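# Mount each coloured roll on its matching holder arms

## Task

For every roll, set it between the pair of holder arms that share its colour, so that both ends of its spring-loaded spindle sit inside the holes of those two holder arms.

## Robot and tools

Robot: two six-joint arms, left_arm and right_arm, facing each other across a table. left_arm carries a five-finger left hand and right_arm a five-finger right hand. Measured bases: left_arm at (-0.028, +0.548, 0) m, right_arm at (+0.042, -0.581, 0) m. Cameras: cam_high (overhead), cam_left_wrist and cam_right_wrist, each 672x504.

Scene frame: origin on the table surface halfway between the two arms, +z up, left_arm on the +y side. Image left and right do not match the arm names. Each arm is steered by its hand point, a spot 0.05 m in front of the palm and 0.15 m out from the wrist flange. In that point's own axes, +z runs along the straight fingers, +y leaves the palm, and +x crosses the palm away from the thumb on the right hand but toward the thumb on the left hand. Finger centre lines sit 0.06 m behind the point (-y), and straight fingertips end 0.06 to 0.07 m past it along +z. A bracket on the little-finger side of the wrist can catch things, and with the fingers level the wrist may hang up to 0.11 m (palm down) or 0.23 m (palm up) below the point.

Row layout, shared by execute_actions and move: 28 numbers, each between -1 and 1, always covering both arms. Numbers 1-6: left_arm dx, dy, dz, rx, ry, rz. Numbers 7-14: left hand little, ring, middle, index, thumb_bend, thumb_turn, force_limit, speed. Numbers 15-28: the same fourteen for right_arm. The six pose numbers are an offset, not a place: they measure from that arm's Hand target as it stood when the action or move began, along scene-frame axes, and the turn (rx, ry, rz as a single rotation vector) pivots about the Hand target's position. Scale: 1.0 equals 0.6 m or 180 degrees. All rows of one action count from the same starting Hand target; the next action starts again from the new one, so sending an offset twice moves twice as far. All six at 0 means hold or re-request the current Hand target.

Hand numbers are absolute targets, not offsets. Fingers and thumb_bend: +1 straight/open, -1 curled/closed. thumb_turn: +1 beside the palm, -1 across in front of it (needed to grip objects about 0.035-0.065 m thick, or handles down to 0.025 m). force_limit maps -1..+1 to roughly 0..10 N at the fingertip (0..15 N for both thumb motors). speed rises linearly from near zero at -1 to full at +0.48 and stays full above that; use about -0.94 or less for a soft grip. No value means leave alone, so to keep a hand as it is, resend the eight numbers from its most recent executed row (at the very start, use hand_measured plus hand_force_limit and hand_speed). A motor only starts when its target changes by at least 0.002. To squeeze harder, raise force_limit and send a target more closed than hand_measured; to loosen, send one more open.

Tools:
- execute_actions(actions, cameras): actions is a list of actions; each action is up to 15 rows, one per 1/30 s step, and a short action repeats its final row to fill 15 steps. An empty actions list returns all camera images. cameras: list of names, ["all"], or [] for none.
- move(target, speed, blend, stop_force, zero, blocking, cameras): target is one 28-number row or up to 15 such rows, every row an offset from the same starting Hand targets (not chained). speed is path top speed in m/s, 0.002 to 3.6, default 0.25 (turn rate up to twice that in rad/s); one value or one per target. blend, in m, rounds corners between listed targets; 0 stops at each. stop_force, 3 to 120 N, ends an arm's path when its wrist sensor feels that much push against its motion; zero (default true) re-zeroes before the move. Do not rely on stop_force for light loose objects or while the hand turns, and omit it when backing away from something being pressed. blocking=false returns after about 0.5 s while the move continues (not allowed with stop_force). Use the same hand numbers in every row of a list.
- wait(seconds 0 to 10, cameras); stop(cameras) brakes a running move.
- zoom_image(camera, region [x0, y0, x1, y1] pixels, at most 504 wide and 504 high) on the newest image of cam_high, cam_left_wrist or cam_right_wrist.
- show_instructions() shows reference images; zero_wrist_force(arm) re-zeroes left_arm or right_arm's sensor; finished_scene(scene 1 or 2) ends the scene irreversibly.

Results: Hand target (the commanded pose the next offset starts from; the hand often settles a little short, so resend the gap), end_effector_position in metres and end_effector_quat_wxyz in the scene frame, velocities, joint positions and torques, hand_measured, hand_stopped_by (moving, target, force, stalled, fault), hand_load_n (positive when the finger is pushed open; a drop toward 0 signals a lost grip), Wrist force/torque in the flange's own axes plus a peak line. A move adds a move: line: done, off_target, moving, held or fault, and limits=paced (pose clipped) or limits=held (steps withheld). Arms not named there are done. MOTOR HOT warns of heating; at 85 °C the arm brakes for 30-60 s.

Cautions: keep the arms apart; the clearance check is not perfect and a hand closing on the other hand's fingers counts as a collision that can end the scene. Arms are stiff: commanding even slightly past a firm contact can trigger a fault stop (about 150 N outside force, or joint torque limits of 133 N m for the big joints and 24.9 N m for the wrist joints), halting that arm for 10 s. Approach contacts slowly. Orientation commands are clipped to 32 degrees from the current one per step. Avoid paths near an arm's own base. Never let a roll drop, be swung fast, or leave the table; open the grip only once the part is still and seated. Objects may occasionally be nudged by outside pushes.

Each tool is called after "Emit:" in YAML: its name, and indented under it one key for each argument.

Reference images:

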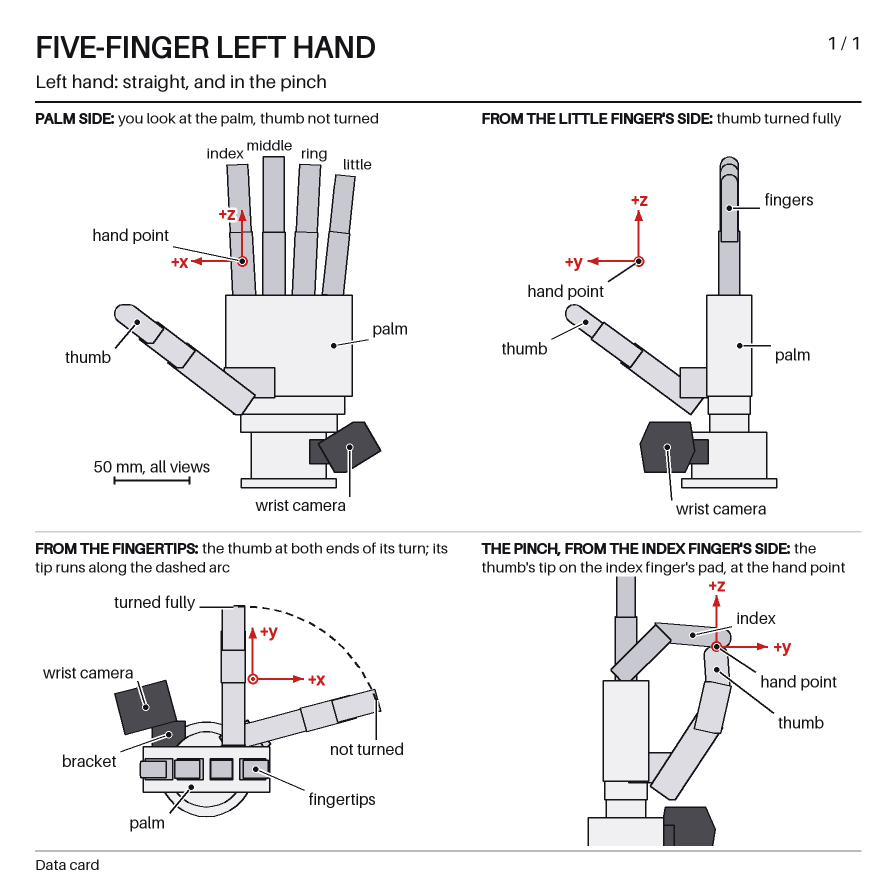

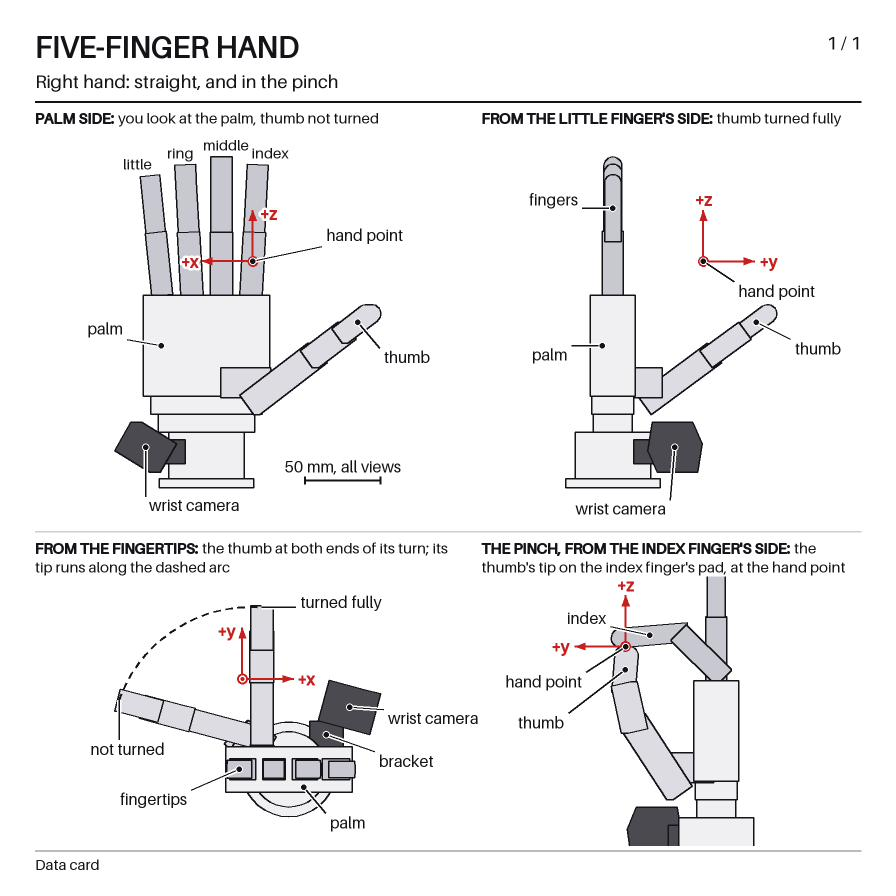

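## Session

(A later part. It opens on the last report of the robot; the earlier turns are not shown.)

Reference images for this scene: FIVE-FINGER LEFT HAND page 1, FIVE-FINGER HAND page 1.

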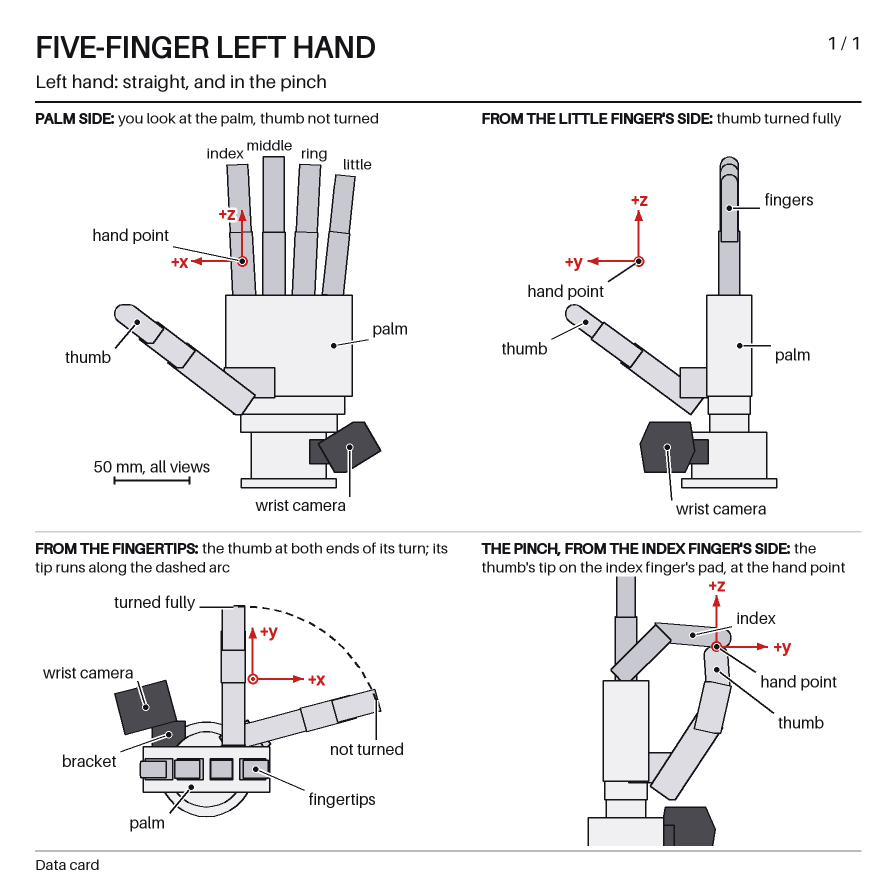

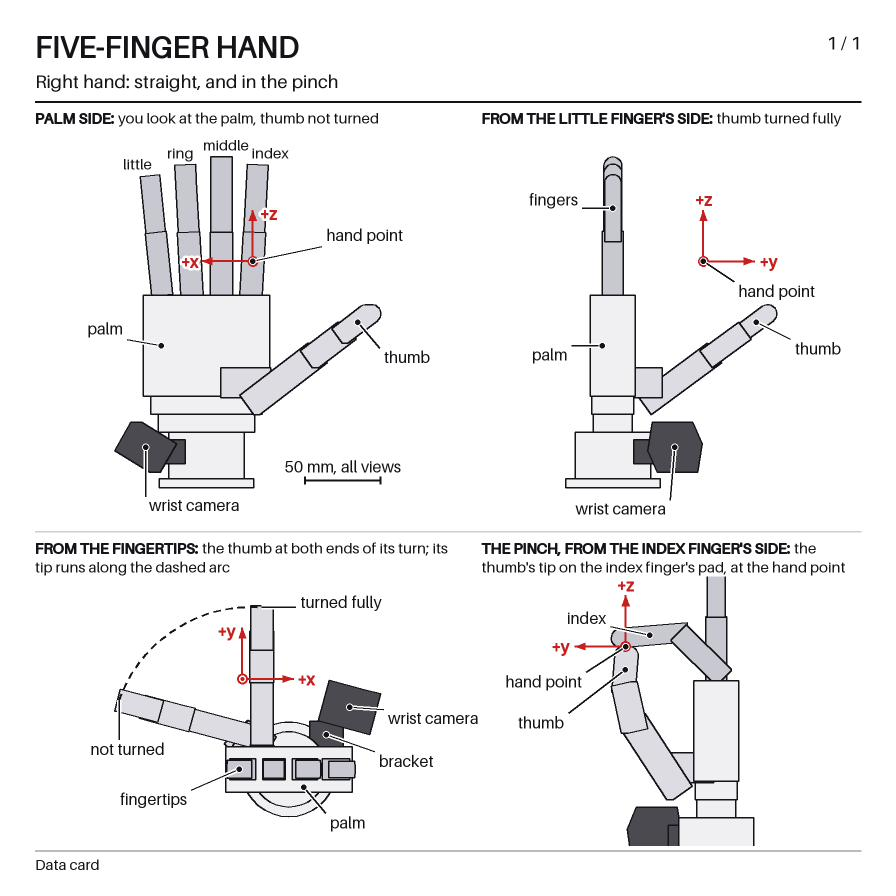

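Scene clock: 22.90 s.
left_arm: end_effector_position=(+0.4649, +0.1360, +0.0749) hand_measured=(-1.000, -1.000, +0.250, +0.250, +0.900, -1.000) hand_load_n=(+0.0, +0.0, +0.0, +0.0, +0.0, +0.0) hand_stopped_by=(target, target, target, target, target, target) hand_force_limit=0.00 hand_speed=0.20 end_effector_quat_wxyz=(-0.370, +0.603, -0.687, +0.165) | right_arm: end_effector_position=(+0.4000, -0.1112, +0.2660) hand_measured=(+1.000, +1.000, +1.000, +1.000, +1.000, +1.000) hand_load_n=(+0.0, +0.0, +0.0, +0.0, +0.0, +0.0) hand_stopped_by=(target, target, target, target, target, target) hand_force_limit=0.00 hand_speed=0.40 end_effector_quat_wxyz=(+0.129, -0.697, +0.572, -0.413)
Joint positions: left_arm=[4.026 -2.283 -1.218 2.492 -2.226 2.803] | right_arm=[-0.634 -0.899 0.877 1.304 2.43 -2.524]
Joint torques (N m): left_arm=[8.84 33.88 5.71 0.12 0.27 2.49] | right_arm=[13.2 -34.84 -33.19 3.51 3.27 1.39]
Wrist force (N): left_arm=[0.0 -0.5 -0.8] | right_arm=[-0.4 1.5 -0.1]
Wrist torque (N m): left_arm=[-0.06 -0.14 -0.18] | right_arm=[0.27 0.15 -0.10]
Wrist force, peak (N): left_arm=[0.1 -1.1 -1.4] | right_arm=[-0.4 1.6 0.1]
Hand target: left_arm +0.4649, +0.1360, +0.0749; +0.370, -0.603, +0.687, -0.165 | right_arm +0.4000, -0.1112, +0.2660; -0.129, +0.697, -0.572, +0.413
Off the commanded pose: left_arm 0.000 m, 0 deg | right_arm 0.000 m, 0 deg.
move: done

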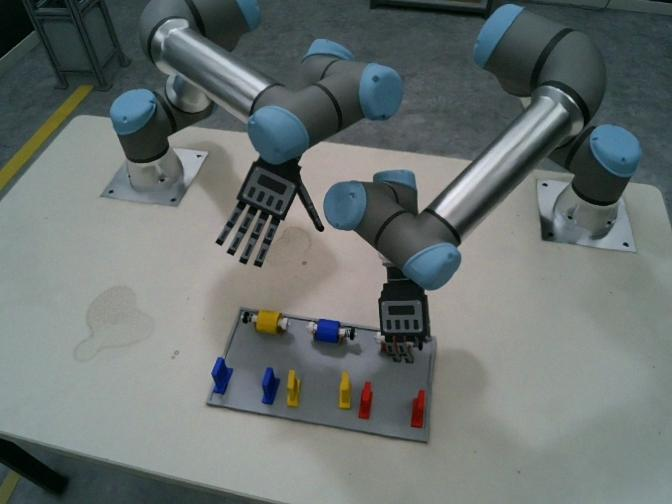

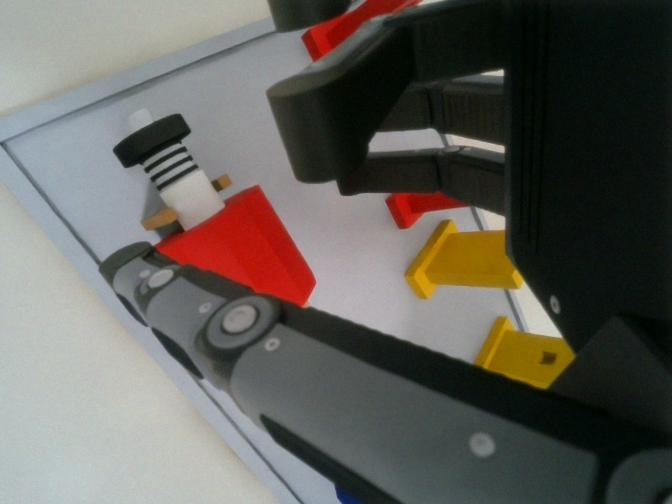

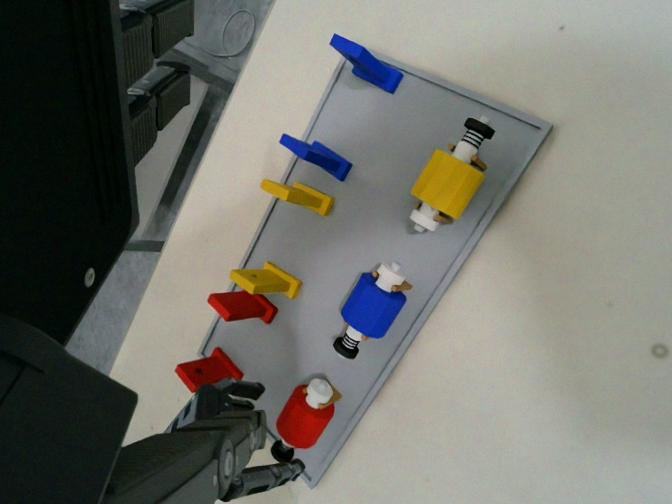

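Emit:
move:
  target: [0.0042,-0.0008,-0.0575,0,0,0,-1,-1,0.22,0.22,0.9,-1,0,0.2,0,0,0,0,0,0,1,1,1,1,1,1,0,0.4]
  speed: 0.08
  stop_force: 4
  cameras: ["cam_left_wrist","cam_right_wrist"]

Emit:
zoom_image:
  camera: "cam_right_wrist"
  region: [180, 360, 360, 504]

Scene clock: 25.40 s.
left_arm: end_effector_position=(+0.4675, +0.1355, +0.0404) hand_measured=(-1.000, -1.000, +0.220, +0.220, +0.900, -1.000) hand_load_n=(+0.0, +0.0, +0.0, +0.0, +0.0, +0.0) hand_stopped_by=(target, target, target, target, target, target) hand_force_limit=0.00 hand_speed=0.20 end_effector_quat_wxyz=(-0.370, +0.603, -0.687, +0.165) | right_arm: end_effector_position=(+0.4000, -0.1112, +0.2660) hand_measured=(+1.000, +1.000, +1.000, +1.000, +1.000, +1.000) hand_load_n=(+0.0, +0.0, +0.0, +0.0, +0.0, +0.0) hand_stopped_by=(target, target, target, target, target, target) hand_force_limit=0.00 hand_speed=0.40 end_effector_quat_wxyz=(+0.129, -0.697, +0.572, -0.413)
Joint positions: left_arm=[4.028 -2.321 -1.247 2.559 -2.225 2.805] | right_arm=[-0.634 -0.899 0.877 1.304 2.43 -2.524]
Joint torques (N m): left_arm=[12.64 34.06 5.3 0.22 0.3 2.57] | right_arm=[13.61 -35.43 -32.22 3.48 3.4 1.5]
Wrist force (N): left_arm=[0.2 -0.4 -0.5] | right_arm=[-0.4 1.5 0.0]
Wrist torque (N m): left_arm=[-0.08 -0.16 -0.21] | right_arm=[0.27 0.15 -0.10]
Wrist force, peak (N): left_arm=[0.0 -0.5 -1.2] | right_arm=[-0.3 1.7 0.1]
Hand target: left_arm +0.4675, +0.1355, +0.0404; +0.370, -0.603, +0.687, -0.165 | right_arm +0.4000, -0.1112, +0.2660; -0.129, +0.697, -0.572, +0.413
Off the commanded pose: left_arm 0.000 m, 0 deg | right_arm 0.000 m, 0 deg.
move: done
Images, in order (width x height): cam_left_wrist 672x504, cam_right_wrist 672x504.

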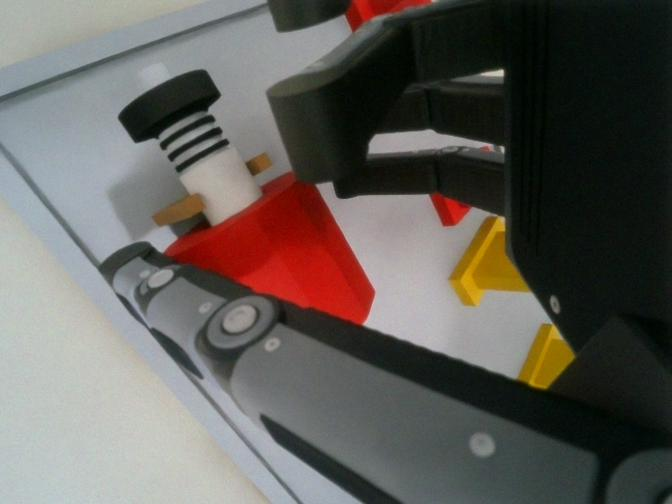

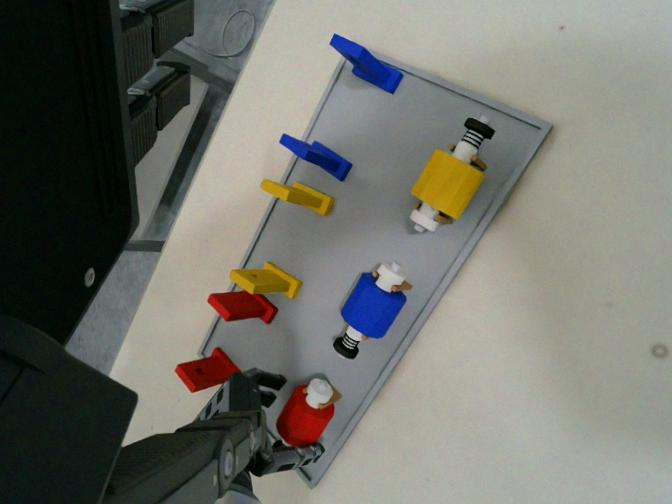

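Scaled by 2.800 from the camera's 672x504 image, which has a finer 960x720 frame.

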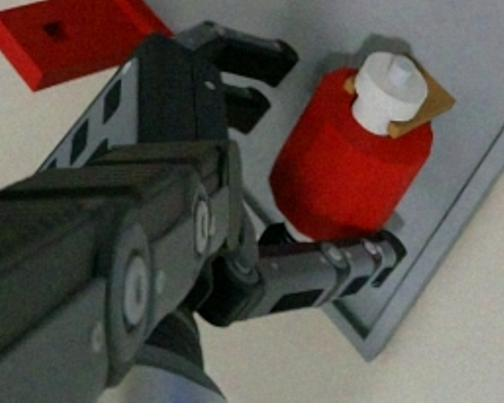

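Emit:
move:
  target: [0,0,-0.0067,0,0,0,-1,-1,0.22,0.22,0.9,-1,0,0.2,0,0,0,0,0,0,1,1,1,1,1,1,0,0.4]
  speed: 0.03
  stop_force: 3

Emit:
move:
  target: [0,0,0,0,0,0,-1,-1,-0.5,-0.5,-0.3,-1,0.6,-0.91,0,0,0,0,0,0,1,1,1,1,1,1,0,0.4]
  speed: 0.1
  cameras: ["cam_left_wrist","cam_right_wrist"]

Emit:
wait:
  seconds: 4
  cameras: ["cam_left_wrist","cam_right_wrist"]

Scene clock: 27.77 s.
left_arm: end_effector_position=(+0.4675, +0.1355, +0.0364) hand_measured=(-1.000, -1.000, +0.220, +0.220, +0.900, -1.000) hand_load_n=(+0.0, +0.0, +0.0, -0.5, +0.0, +0.0) hand_stopped_by=(target, target, target, target, target, target) hand_force_limit=0.00 hand_speed=0.20 end_effector_quat_wxyz=(-0.370, +0.603, -0.687, +0.165) | right_arm: end_effector_position=(+0.4000, -0.1112, +0.2660) hand_measured=(+1.000, +1.000, +1.000, +1.000, +1.000, +1.000) hand_load_n=(+0.0, +0.0, +0.0, +0.0, +0.0, +0.0) hand_stopped_by=(target, target, target, target, target, target) hand_force_limit=0.00 hand_speed=0.40 end_effector_quat_wxyz=(+0.129, -0.697, +0.572, -0.413)
Joint positions: left_arm=[4.028 -2.325 -1.25 2.566 -2.225 2.805] | right_arm=[-0.634 -0.899 0.877 1.304 2.43 -2.524]
Joint torques (N m): left_arm=[11.41 33.98 5.08 0.41 0.28 2.08] | right_arm=[11.94 -35.04 -32.07 3.41 3.29 1.52]
Wrist force (N): left_arm=[0.0 -0.3 -0.5] | right_arm=[-0.2 1.6 0.2]
Wrist torque (N m): left_arm=[-0.06 -0.13 -0.23] | right_arm=[0.27 0.12 -0.08]
Wrist force, peak (N): left_arm=[0.0 -0.7 -0.6] | right_arm=[-0.1 1.7 0.0]
Hand target: left_arm +0.4675, +0.1355, +0.0364; +0.370, -0.603, +0.687, -0.165 | right_arm +0.4000, -0.1112, +0.2660; -0.129, +0.697, -0.572, +0.413
Off the commanded pose: left_arm 0.000 m, 0 deg | right_arm 0.000 m, 0 deg.
move: done

Scene clock: 29.77 s.
left_arm: end_effector_position=(+0.4675, +0.1355, +0.0364) hand_measured=(-1.000, -1.000, -0.214, -0.114, +0.796, -1.000) hand_load_n=(+0.0, +0.0, +9.0, +4.0, +14.5, +2.0) hand_stopped_by=(target, target, force, force, force, target) hand_force_limit=0.60 hand_speed=-0.91 end_effector_quat_wxyz=(-0.370, +0.603, -0.687, +0.165) | right_arm: end_effector_position=(+0.4000, -0.1112, +0.2660) hand_measured=(+1.000, +1.000, +1.000, +1.000, +1.000, +1.000) hand_load_n=(+0.0, -0.5, +0.0, +0.0, +0.0, +0.0) hand_stopped_by=(target, target, target, target, target, target) hand_force_limit=0.00 hand_speed=0.40 end_effector_quat_wxyz=(+0.129, -0.697, +0.572, -0.413)
Joint positions: left_arm=[4.028 -2.325 -1.25 2.566 -2.225 2.805] | right_arm=[-0.634 -0.899 0.877 1.304 2.43 -2.524]
Joint torques (N m): left_arm=[11.07 39.2 19.24 -0.05 -1.82 2.03] | right_arm=[11.62 -35.69 -31.26 3.61 3.31 1.46]
Wrist force (N): left_arm=[-1.5 3.3 -0.7] | right_arm=[-0.3 1.1 0.0]
Wrist torque (N m): left_arm=[0.03 -0.09 -0.28] | right_arm=[0.20 0.13 -0.11]
Wrist force, peak (N): left_arm=[0.3 6.7 -6.6] | right_arm=[-0.4 1.7 0.3]
Hand target: left_arm +0.4675, +0.1355, +0.0364; +0.370, -0.603, +0.687, -0.165 | right_arm +0.4000, -0.1112, +0.2660; -0.129, +0.697, -0.572, +0.413
Off the commanded pose: left_arm 0.000 m, 0 deg | right_arm 0.000 m, 0 deg.
move: done
Images, in order (width x height): cam_left_wrist 672x504, cam_right_wrist 672x504.

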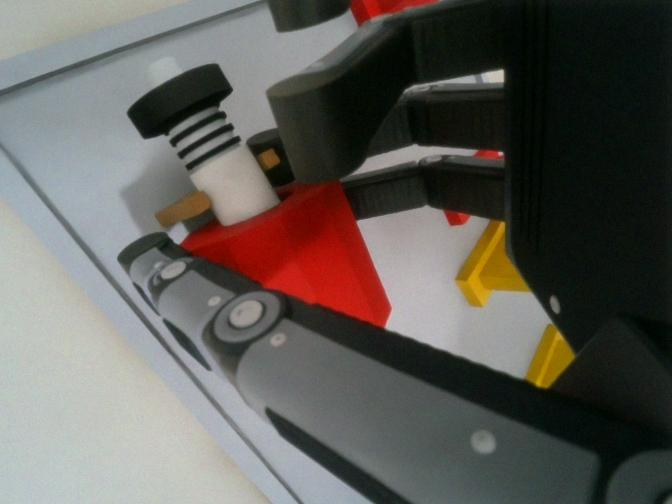

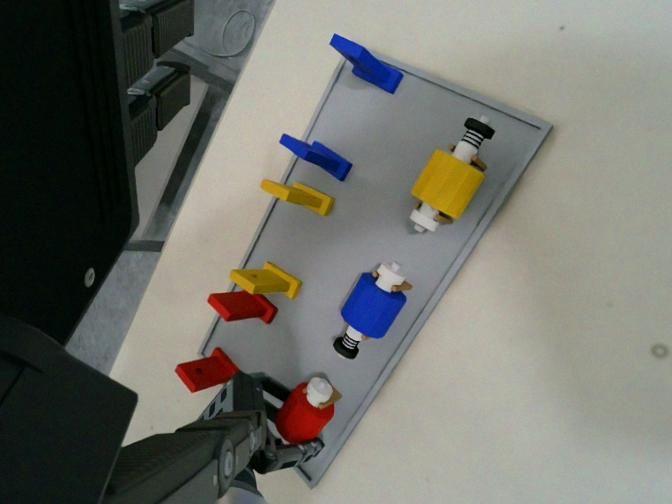

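Scene clock: 33.77 s.
left_arm: end_effector_position=(+0.4675, +0.1355, +0.0364) hand_measured=(-1.000, -1.000, -0.214, -0.114, +0.796, -1.000) hand_load_n=(+0.0, +0.0, +9.0, +4.5, +15.0, +2.0) hand_stopped_by=(target, target, force, force, force, target) hand_force_limit=0.60 hand_speed=-0.91 end_effector_quat_wxyz=(-0.370, +0.603, -0.687, +0.165) | right_arm: end_effector_position=(+0.4000, -0.1112, +0.2660) hand_measured=(+1.000, +1.000, +1.000, +1.000, +1.000, +1.000) hand_load_n=(+0.0, +0.0, +0.0, +0.0, +0.0, +0.0) hand_stopped_by=(target, target, target, target, target, target) hand_force_limit=0.00 hand_speed=0.40 end_effector_quat_wxyz=(+0.129, -0.697, +0.572, -0.413)
Joint positions: left_arm=[4.028 -2.325 -1.25 2.566 -2.225 2.805] | right_arm=[-0.634 -0.899 0.877 1.304 2.43 -2.524]
Joint torques (N m): left_arm=[4.81 50.9 33.74 -0.83 0.11 2.01] | right_arm=[12.98 -35.74 -32.3 3.31 3.22 1.6]
Wrist force (N): left_arm=[-1.6 3.7 -0.6] | right_arm=[-0.3 1.4 0.1]
Wrist torque (N m): left_arm=[0.06 -0.08 -0.29] | right_arm=[0.25 0.14 -0.09]
Wrist force, peak (N): left_arm=[-1.6 3.8 -0.8] | right_arm=[-0.7 1.6 -0.1]
Hand target: left_arm +0.4675, +0.1355, +0.0364; +0.370, -0.603, +0.687, -0.165 | right_arm +0.4000, -0.1112, +0.2660; -0.129, +0.697, -0.572, +0.413
Off the commanded pose: left_arm 0.000 m, 0 deg | right_arm 0.000 m, 0 deg.
wait: 4.00 s; at rest by 0.17 s
Images, in order (width x height): cam_left_wrist 672x504, cam_right_wrist 672x504.

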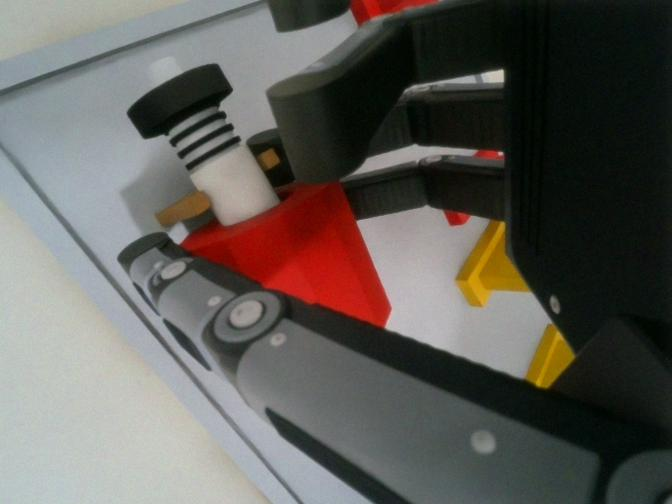

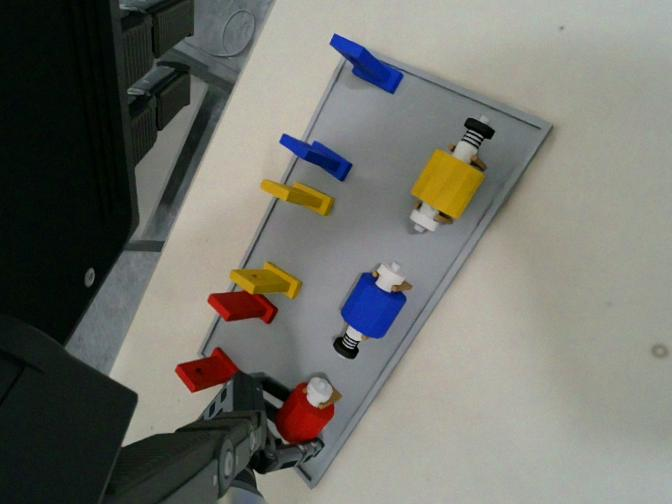

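Emit:
move:
  target: [0,0,0.0167,0,0,0,-1,-1,-0.5,-0.5,-0.3,-1,0.6,-0.91,0,0,0,0,0,0,1,1,1,1,1,1,0,0.4]
  speed: 0.03
  stop_force: 8
  cameras: ["cam_left_wrist","cam_right_wrist"]

Scene clock: 35.60 s.
left_arm: end_effector_position=(+0.4675, +0.1355, +0.0464) hand_measured=(-1.000, -1.000, -0.214, -0.114, +0.796, -1.000) hand_load_n=(+0.0, +0.0, +6.5, +10.5, +11.5, +0.0) hand_stopped_by=(target, target, force, force, force, target) hand_force_limit=0.60 hand_speed=-0.91 end_effector_quat_wxyz=(-0.370, +0.603, -0.687, +0.165) | right_arm: end_effector_position=(+0.4000, -0.1112, +0.2660) hand_measured=(+1.000, +1.000, +1.000, +1.000, +1.000, +1.000) hand_load_n=(+0.0, +0.0, +0.0, +0.0, +0.0, +0.0) hand_stopped_by=(target, target, target, target, target, target) hand_force_limit=0.00 hand_speed=0.40 end_effector_quat_wxyz=(+0.129, -0.697, +0.572, -0.413)
Joint positions: left_arm=[4.028 -2.314 -1.241 2.547 -2.225 2.805] | right_arm=[-0.634 -0.899 0.877 1.304 2.43 -2.524]
Joint torques (N m): left_arm=[3.24 56.63 30.77 -4.37 -2.14 0.5] | right_arm=[11.62 -35.3 -31.84 3.43 3.2 1.66]
Wrist force (N): left_arm=[1.0 -2.0 3.9] | right_arm=[-0.3 1.5 0.2]
Wrist torque (N m): left_arm=[-0.03 -0.06 -0.19] | right_arm=[0.27 0.13 -0.09]
Wrist force, peak (N): left_arm=[2.2 8.9 -0.7] | right_arm=[-0.5 1.8 0.0]
Hand target: left_arm +0.4675, +0.1355, +0.0464; +0.370, -0.603, +0.687, -0.165 | right_arm +0.4000, -0.1112, +0.2660; -0.129, +0.697, -0.572, +0.413
Off the commanded pose: left_arm 0.000 m, 0 deg | right_arm 0.000 m, 0 deg.
move: done
Images, in order (width x height): cam_left_wrist 672x504, cam_right_wrist 672x504.

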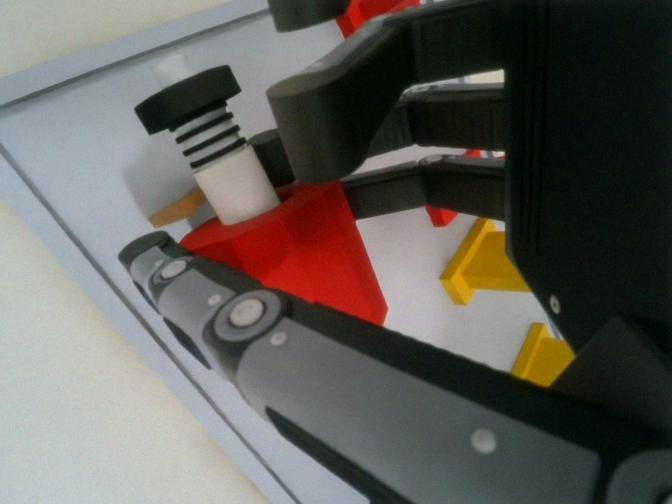

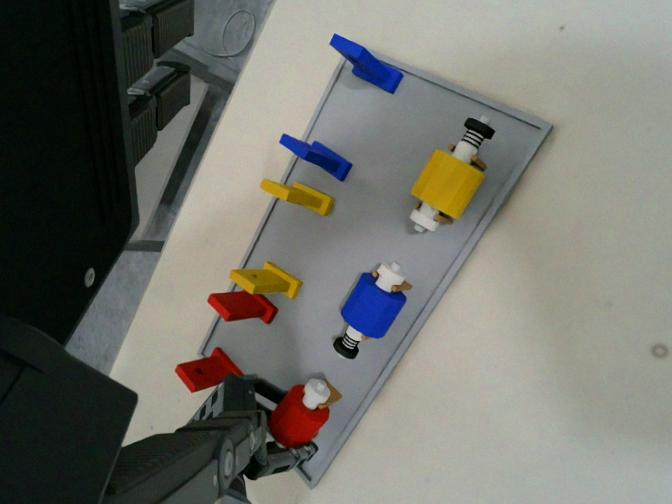

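Emit:
move:
  target:
    - [0,0,0.1727,0,0,0,-1,-1,-0.5,-0.5,-0.3,-1,0.6,-0.91,0,0,0,0,0,0,1,1,1,1,1,1,0,0.4]
    - [0.2133,-0.0225,0.1727,-0.1111,0,0,-1,-1,-0.5,-0.5,-0.3,-1,0.6,-0.91,0.1592,0.095,-0.1542,0.2222,0,0,1,1,1,1,1,1,0,0.4]
  speed: 0.15
  blend: [0.02,0]
  cameras: ["all"]

Scene clock: 40.37 s.
left_arm: end_effector_position=(+0.5954, +0.1220, +0.1501) hand_measured=(-1.000, -1.000, -0.214, -0.114, +0.796, -1.000) hand_load_n=(+0.0, +0.0, +0.5, +10.5, +11.5, -0.5) hand_stopped_by=(target, target, force, force, force, target) hand_force_limit=0.60 hand_speed=-0.91 end_effector_quat_wxyz=(-0.260, +0.658, -0.648, +0.282) | right_arm: end_effector_position=(+0.4955, -0.0542, +0.1735) hand_measured=(+1.000, +1.000, +1.000, +1.000, +1.000, +1.000) hand_load_n=(+0.0, +0.0, +0.0, +0.0, -0.5, +0.0) hand_stopped_by=(target, target, target, target, target, target) hand_force_limit=0.00 hand_speed=0.40 end_effector_quat_wxyz=(+0.360, -0.611, +0.678, -0.192)
Joint positions: left_arm=[4.236 -2.331 -0.901 2.402 -1.865 2.787] | right_arm=[-0.879 -1.046 1.265 0.567 1.908 -2.476]
Joint torques (N m): left_arm=[11.63 36.48 35.05 -2.94 0.64 -2.55] | right_arm=[-9.36 -45.97 -7.47 -0.72 -1.78 1.71]
Wrist force (N): left_arm=[0.0 -0.4 0.3] | right_arm=[-0.4 1.2 -0.4]
Wrist torque (N m): left_arm=[-0.07 -0.12 0.00] | right_arm=[0.25 -0.02 -0.14]
Wrist force, peak (N): left_arm=[1.1 -1.5 4.5] | right_arm=[-0.5 1.4 -1.0]
Hand target: left_arm +0.5954, +0.1220, +0.1501; -0.260, +0.658, -0.648, +0.282 | right_arm +0.4955, -0.0542, +0.1735; +0.360, -0.611, +0.678, -0.192
Off the commanded pose: left_arm 0.000 m, 0 deg | right_arm 0.000 m, 0 deg.
move: done

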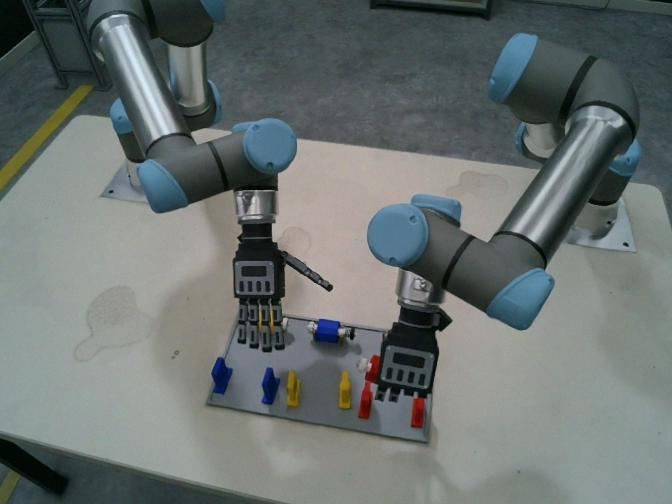

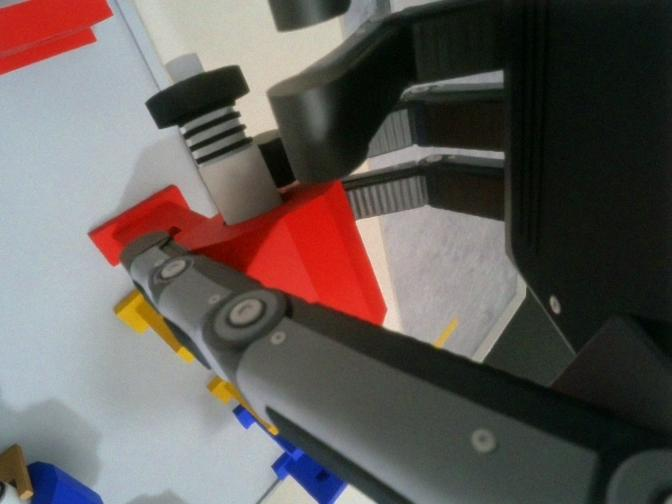

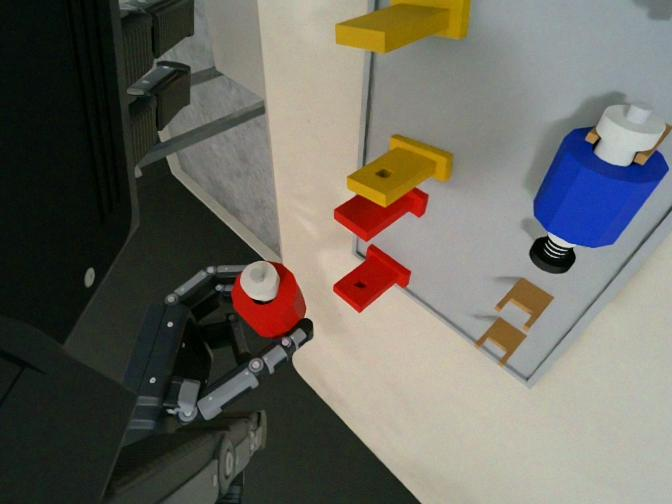

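Emit:
move:
  target: [0,0,0,0,0,0,-1,-1,-0.56,-0.5,-0.3,-1,0.4,-0.93,0,0,0,0,0,0,1,1,1,1,1,1,0,0.4]
  speed: 0.15
  cameras: ["all"]

Emit:
zoom_image:
  camera: "cam_right_wrist"
  region: [120, 150, 420, 420]

Emit:
zoom_image:
  camera: "cam_left_wrist"
  region: [0, 0, 400, 340]

Emit:
zoom_image:
  camera: "cam_high"
  region: [330, 310, 470, 440]

Scene clock: 41.27 s.
left_arm: end_effector_position=(+0.5954, +0.1220, +0.1501) hand_measured=(-1.000, -1.000, -0.284, -0.114, +0.796, -1.000) hand_load_n=(+0.0, +0.0, +7.0, +7.0, +15.0, +5.0) hand_stopped_by=(target, target, force, force, force, target) hand_force_limit=0.40 hand_speed=-0.93 end_effector_quat_wxyz=(-0.260, +0.658, -0.648, +0.282) | right_arm: end_effector_position=(+0.4955, -0.0542, +0.1735) hand_measured=(+1.000, +1.000, +1.000, +1.000, +1.000, +1.000) hand_load_n=(+0.0, +0.0, +0.0, +0.0, +0.0, +0.0) hand_stopped_by=(target, target, target, target, target, target) hand_force_limit=0.00 hand_speed=0.40 end_effector_quat_wxyz=(+0.360, -0.611, +0.678, -0.192)
Joint positions: left_arm=[4.236 -2.331 -0.9 2.402 -1.865 2.787] | right_arm=[-0.879 -1.046 1.265 0.567 1.908 -2.476]
Joint torques (N m): left_arm=[11.63 37.24 34.15 -2.64 0.87 -2.45] | right_arm=[-9.72 -46.72 -5.94 -0.88 -1.96 1.67]
Wrist force (N): left_arm=[0.0 -0.4 0.0] | right_arm=[0.0 1.3 -0.7]
Wrist torque (N m): left_arm=[-0.05 -0.13 0.00] | right_arm=[0.28 -0.07 -0.11]
Wrist force, peak (N): left_arm=[0.1 -0.6 0.2] | right_arm=[-0.5 1.4 -0.6]
Hand target: left_arm +0.5954, +0.1220, +0.1501; -0.260, +0.658, -0.648, +0.282 | right_arm +0.4955, -0.0542, +0.1735; +0.360, -0.611, +0.678, -0.192
Off the commanded pose: left_arm 0.000 m, 0 deg | right_arm 0.000 m, 0 deg.
move: done

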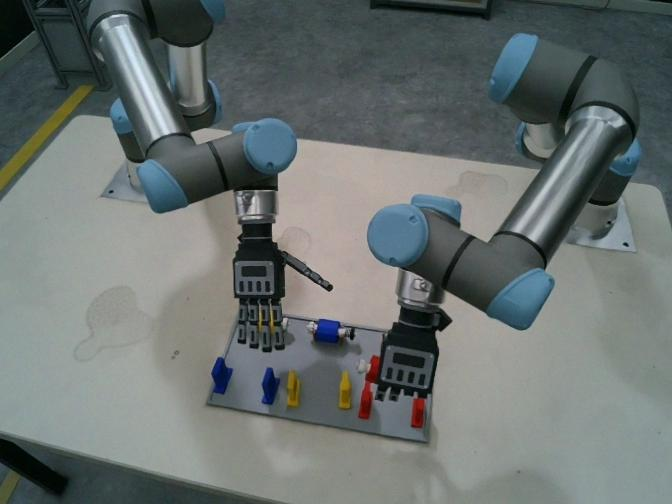

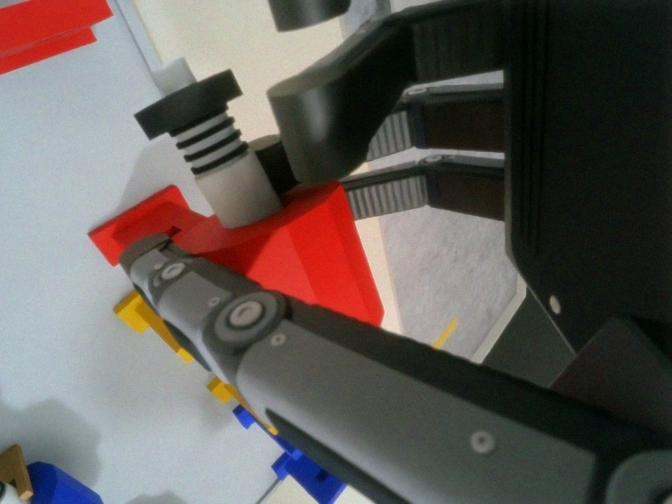

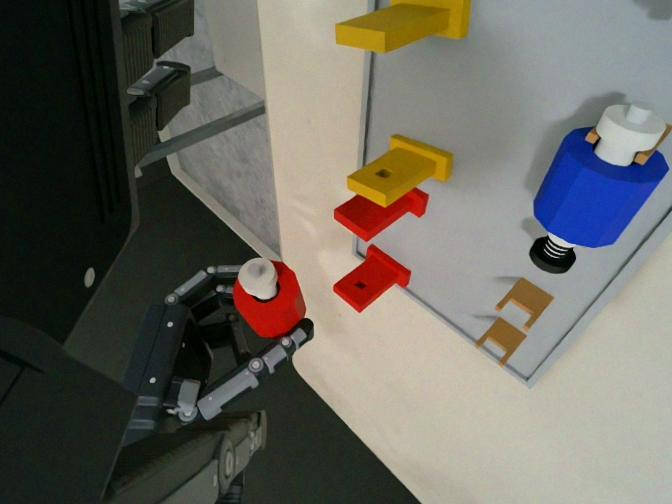

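Scaled by 1.680 from the camera's 672x504 image, which has a finer 960x720 frame.

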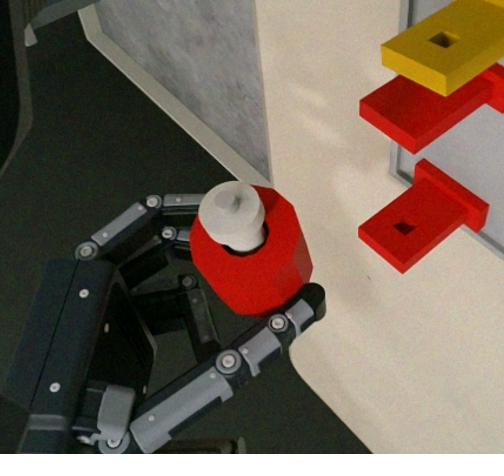

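Scaled by 1.260 from the camera's 672x504 image, which has a finer 960x720 frame.

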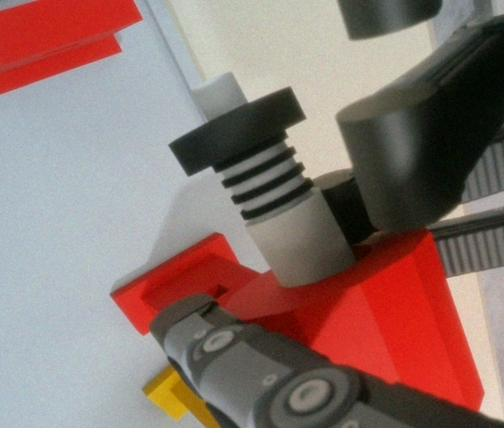

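Scaled by 3.600 from the camera's 672x504 image, which has a finer 960x720 frame.

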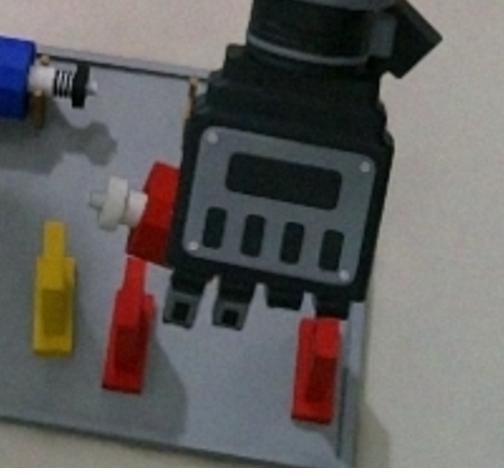

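Emit:
move:
  target: [-0.009,0,-0.0835,0,0,0,-1,-1,-0.56,-0.5,-0.3,-1,0.4,-0.93,0,0,0,0,0,0,1,1,1,1,1,1,0,0.4]
  speed: 0.1
  stop_force: 5
  cameras: ["all"]

Emit:
zoom_image:
  camera: "cam_right_wrist"
  region: [180, 150, 460, 420]

Emit:
zoom_image:
  camera: "cam_left_wrist"
  region: [0, 0, 300, 200]

Emit:
zoom_image:
  camera: "cam_high"
  region: [330, 330, 470, 450]

Scene clock: 43.40 s.
left_arm: end_effector_position=(+0.5900, +0.1220, +0.1000) hand_measured=(-1.000, -1.000, -0.284, -0.114, +0.796, -1.000) hand_load_n=(+0.0, +0.0, +7.0, +6.5, +15.0, +4.5) hand_stopped_by=(target, target, force, force, force, target) hand_force_limit=0.40 hand_speed=-0.93 end_effector_quat_wxyz=(-0.260, +0.658, -0.648, +0.282) | right_arm: end_effector_position=(+0.4955, -0.0542, +0.1735) hand_measured=(+1.000, +1.000, +1.000, +1.000, +1.000, +1.000) hand_load_n=(+0.0, +0.0, +0.0, +0.0, +0.0, +0.0) hand_stopped_by=(target, target, target, target, target, target) hand_force_limit=0.00 hand_speed=0.40 end_effector_quat_wxyz=(+0.360, -0.611, +0.678, -0.192)
Joint positions: left_arm=[4.232 -2.34 -1.013 2.523 -1.868 2.784] | right_arm=[-0.879 -1.046 1.265 0.567 1.908 -2.476]
Joint torques (N m): left_arm=[-11.65 37.21 6.99 0.98 -1.21 -2.19] | right_arm=[-9.46 -47.89 -6.39 -0.89 -2.02 1]
Wrist force (N): left_arm=[0.2 -0.6 0.3] | right_arm=[-0.2 1.2 -0.4]
Wrist torque (N m): left_arm=[-0.08 -0.14 -0.02] | right_arm=[0.24 -0.04 -0.13]
Wrist force, peak (N): left_arm=[0.0 -1.1 -0.4] | right_arm=[-0.5 1.3 -0.7]
Hand target: left_arm +0.5900, +0.1220, +0.1000; -0.260, +0.658, -0.648, +0.282 | right_arm +0.4955, -0.0542, +0.1735; +0.360, -0.611, +0.678, -0.192
Off the commanded pose: left_arm 0.000 m, 0 deg | right_arm 0.000 m, 0 deg.
move: done

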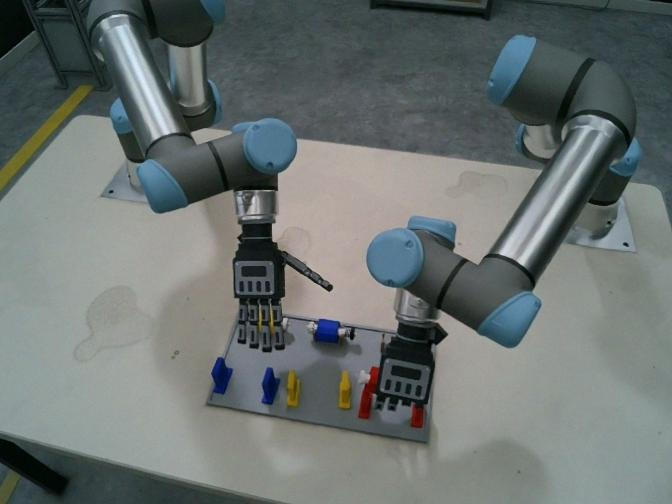

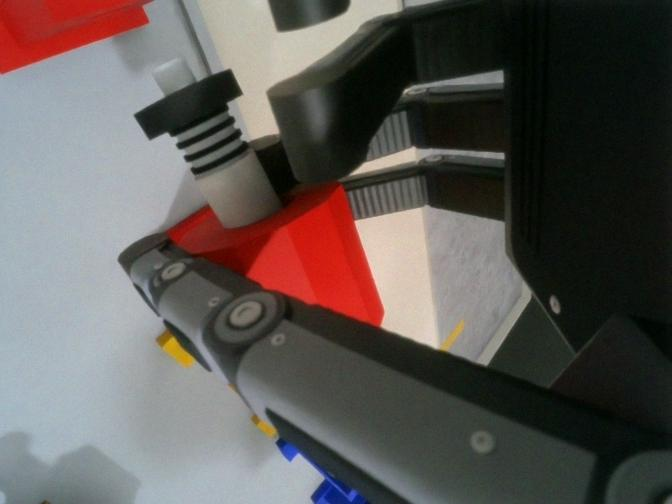

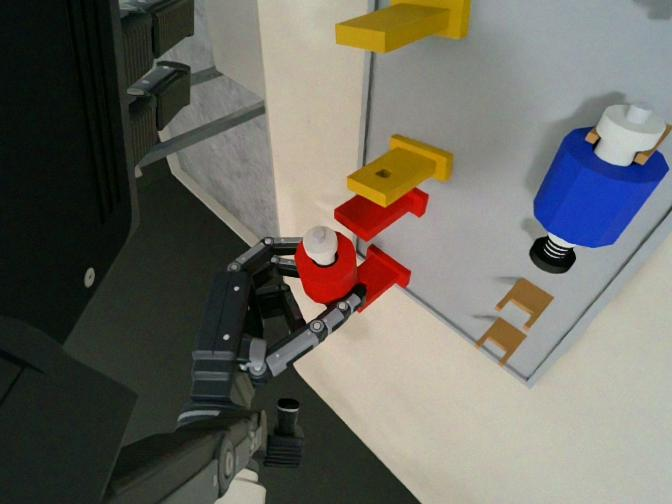

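Scaled by 1.800 from the camera's 672x504 image, which has a finer 960x720 frame.

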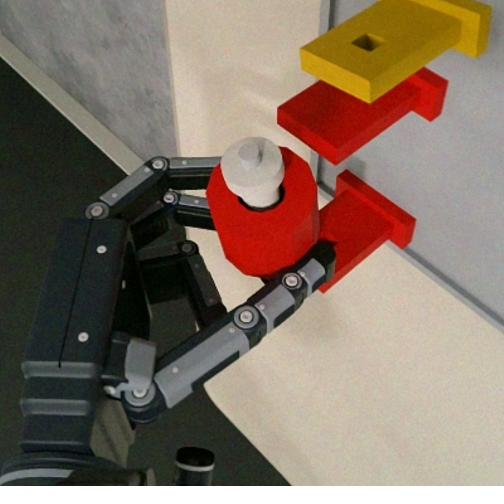

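Scaled by 1.680 from the camera's 672x504 image, which has a finer 960x720 frame.

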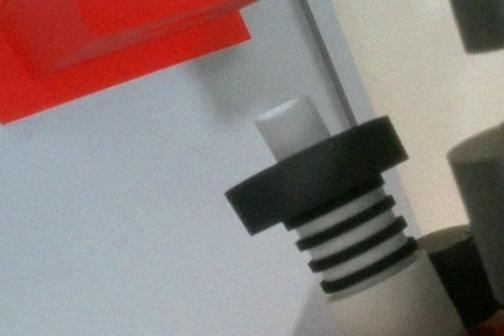

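Scaled by 3.600 from the camera's 672x504 image, which has a finer 960x720 frame.

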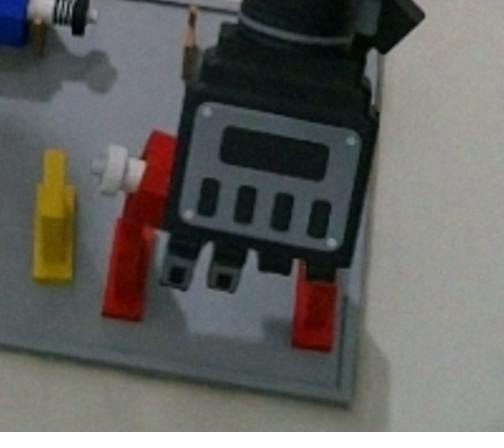

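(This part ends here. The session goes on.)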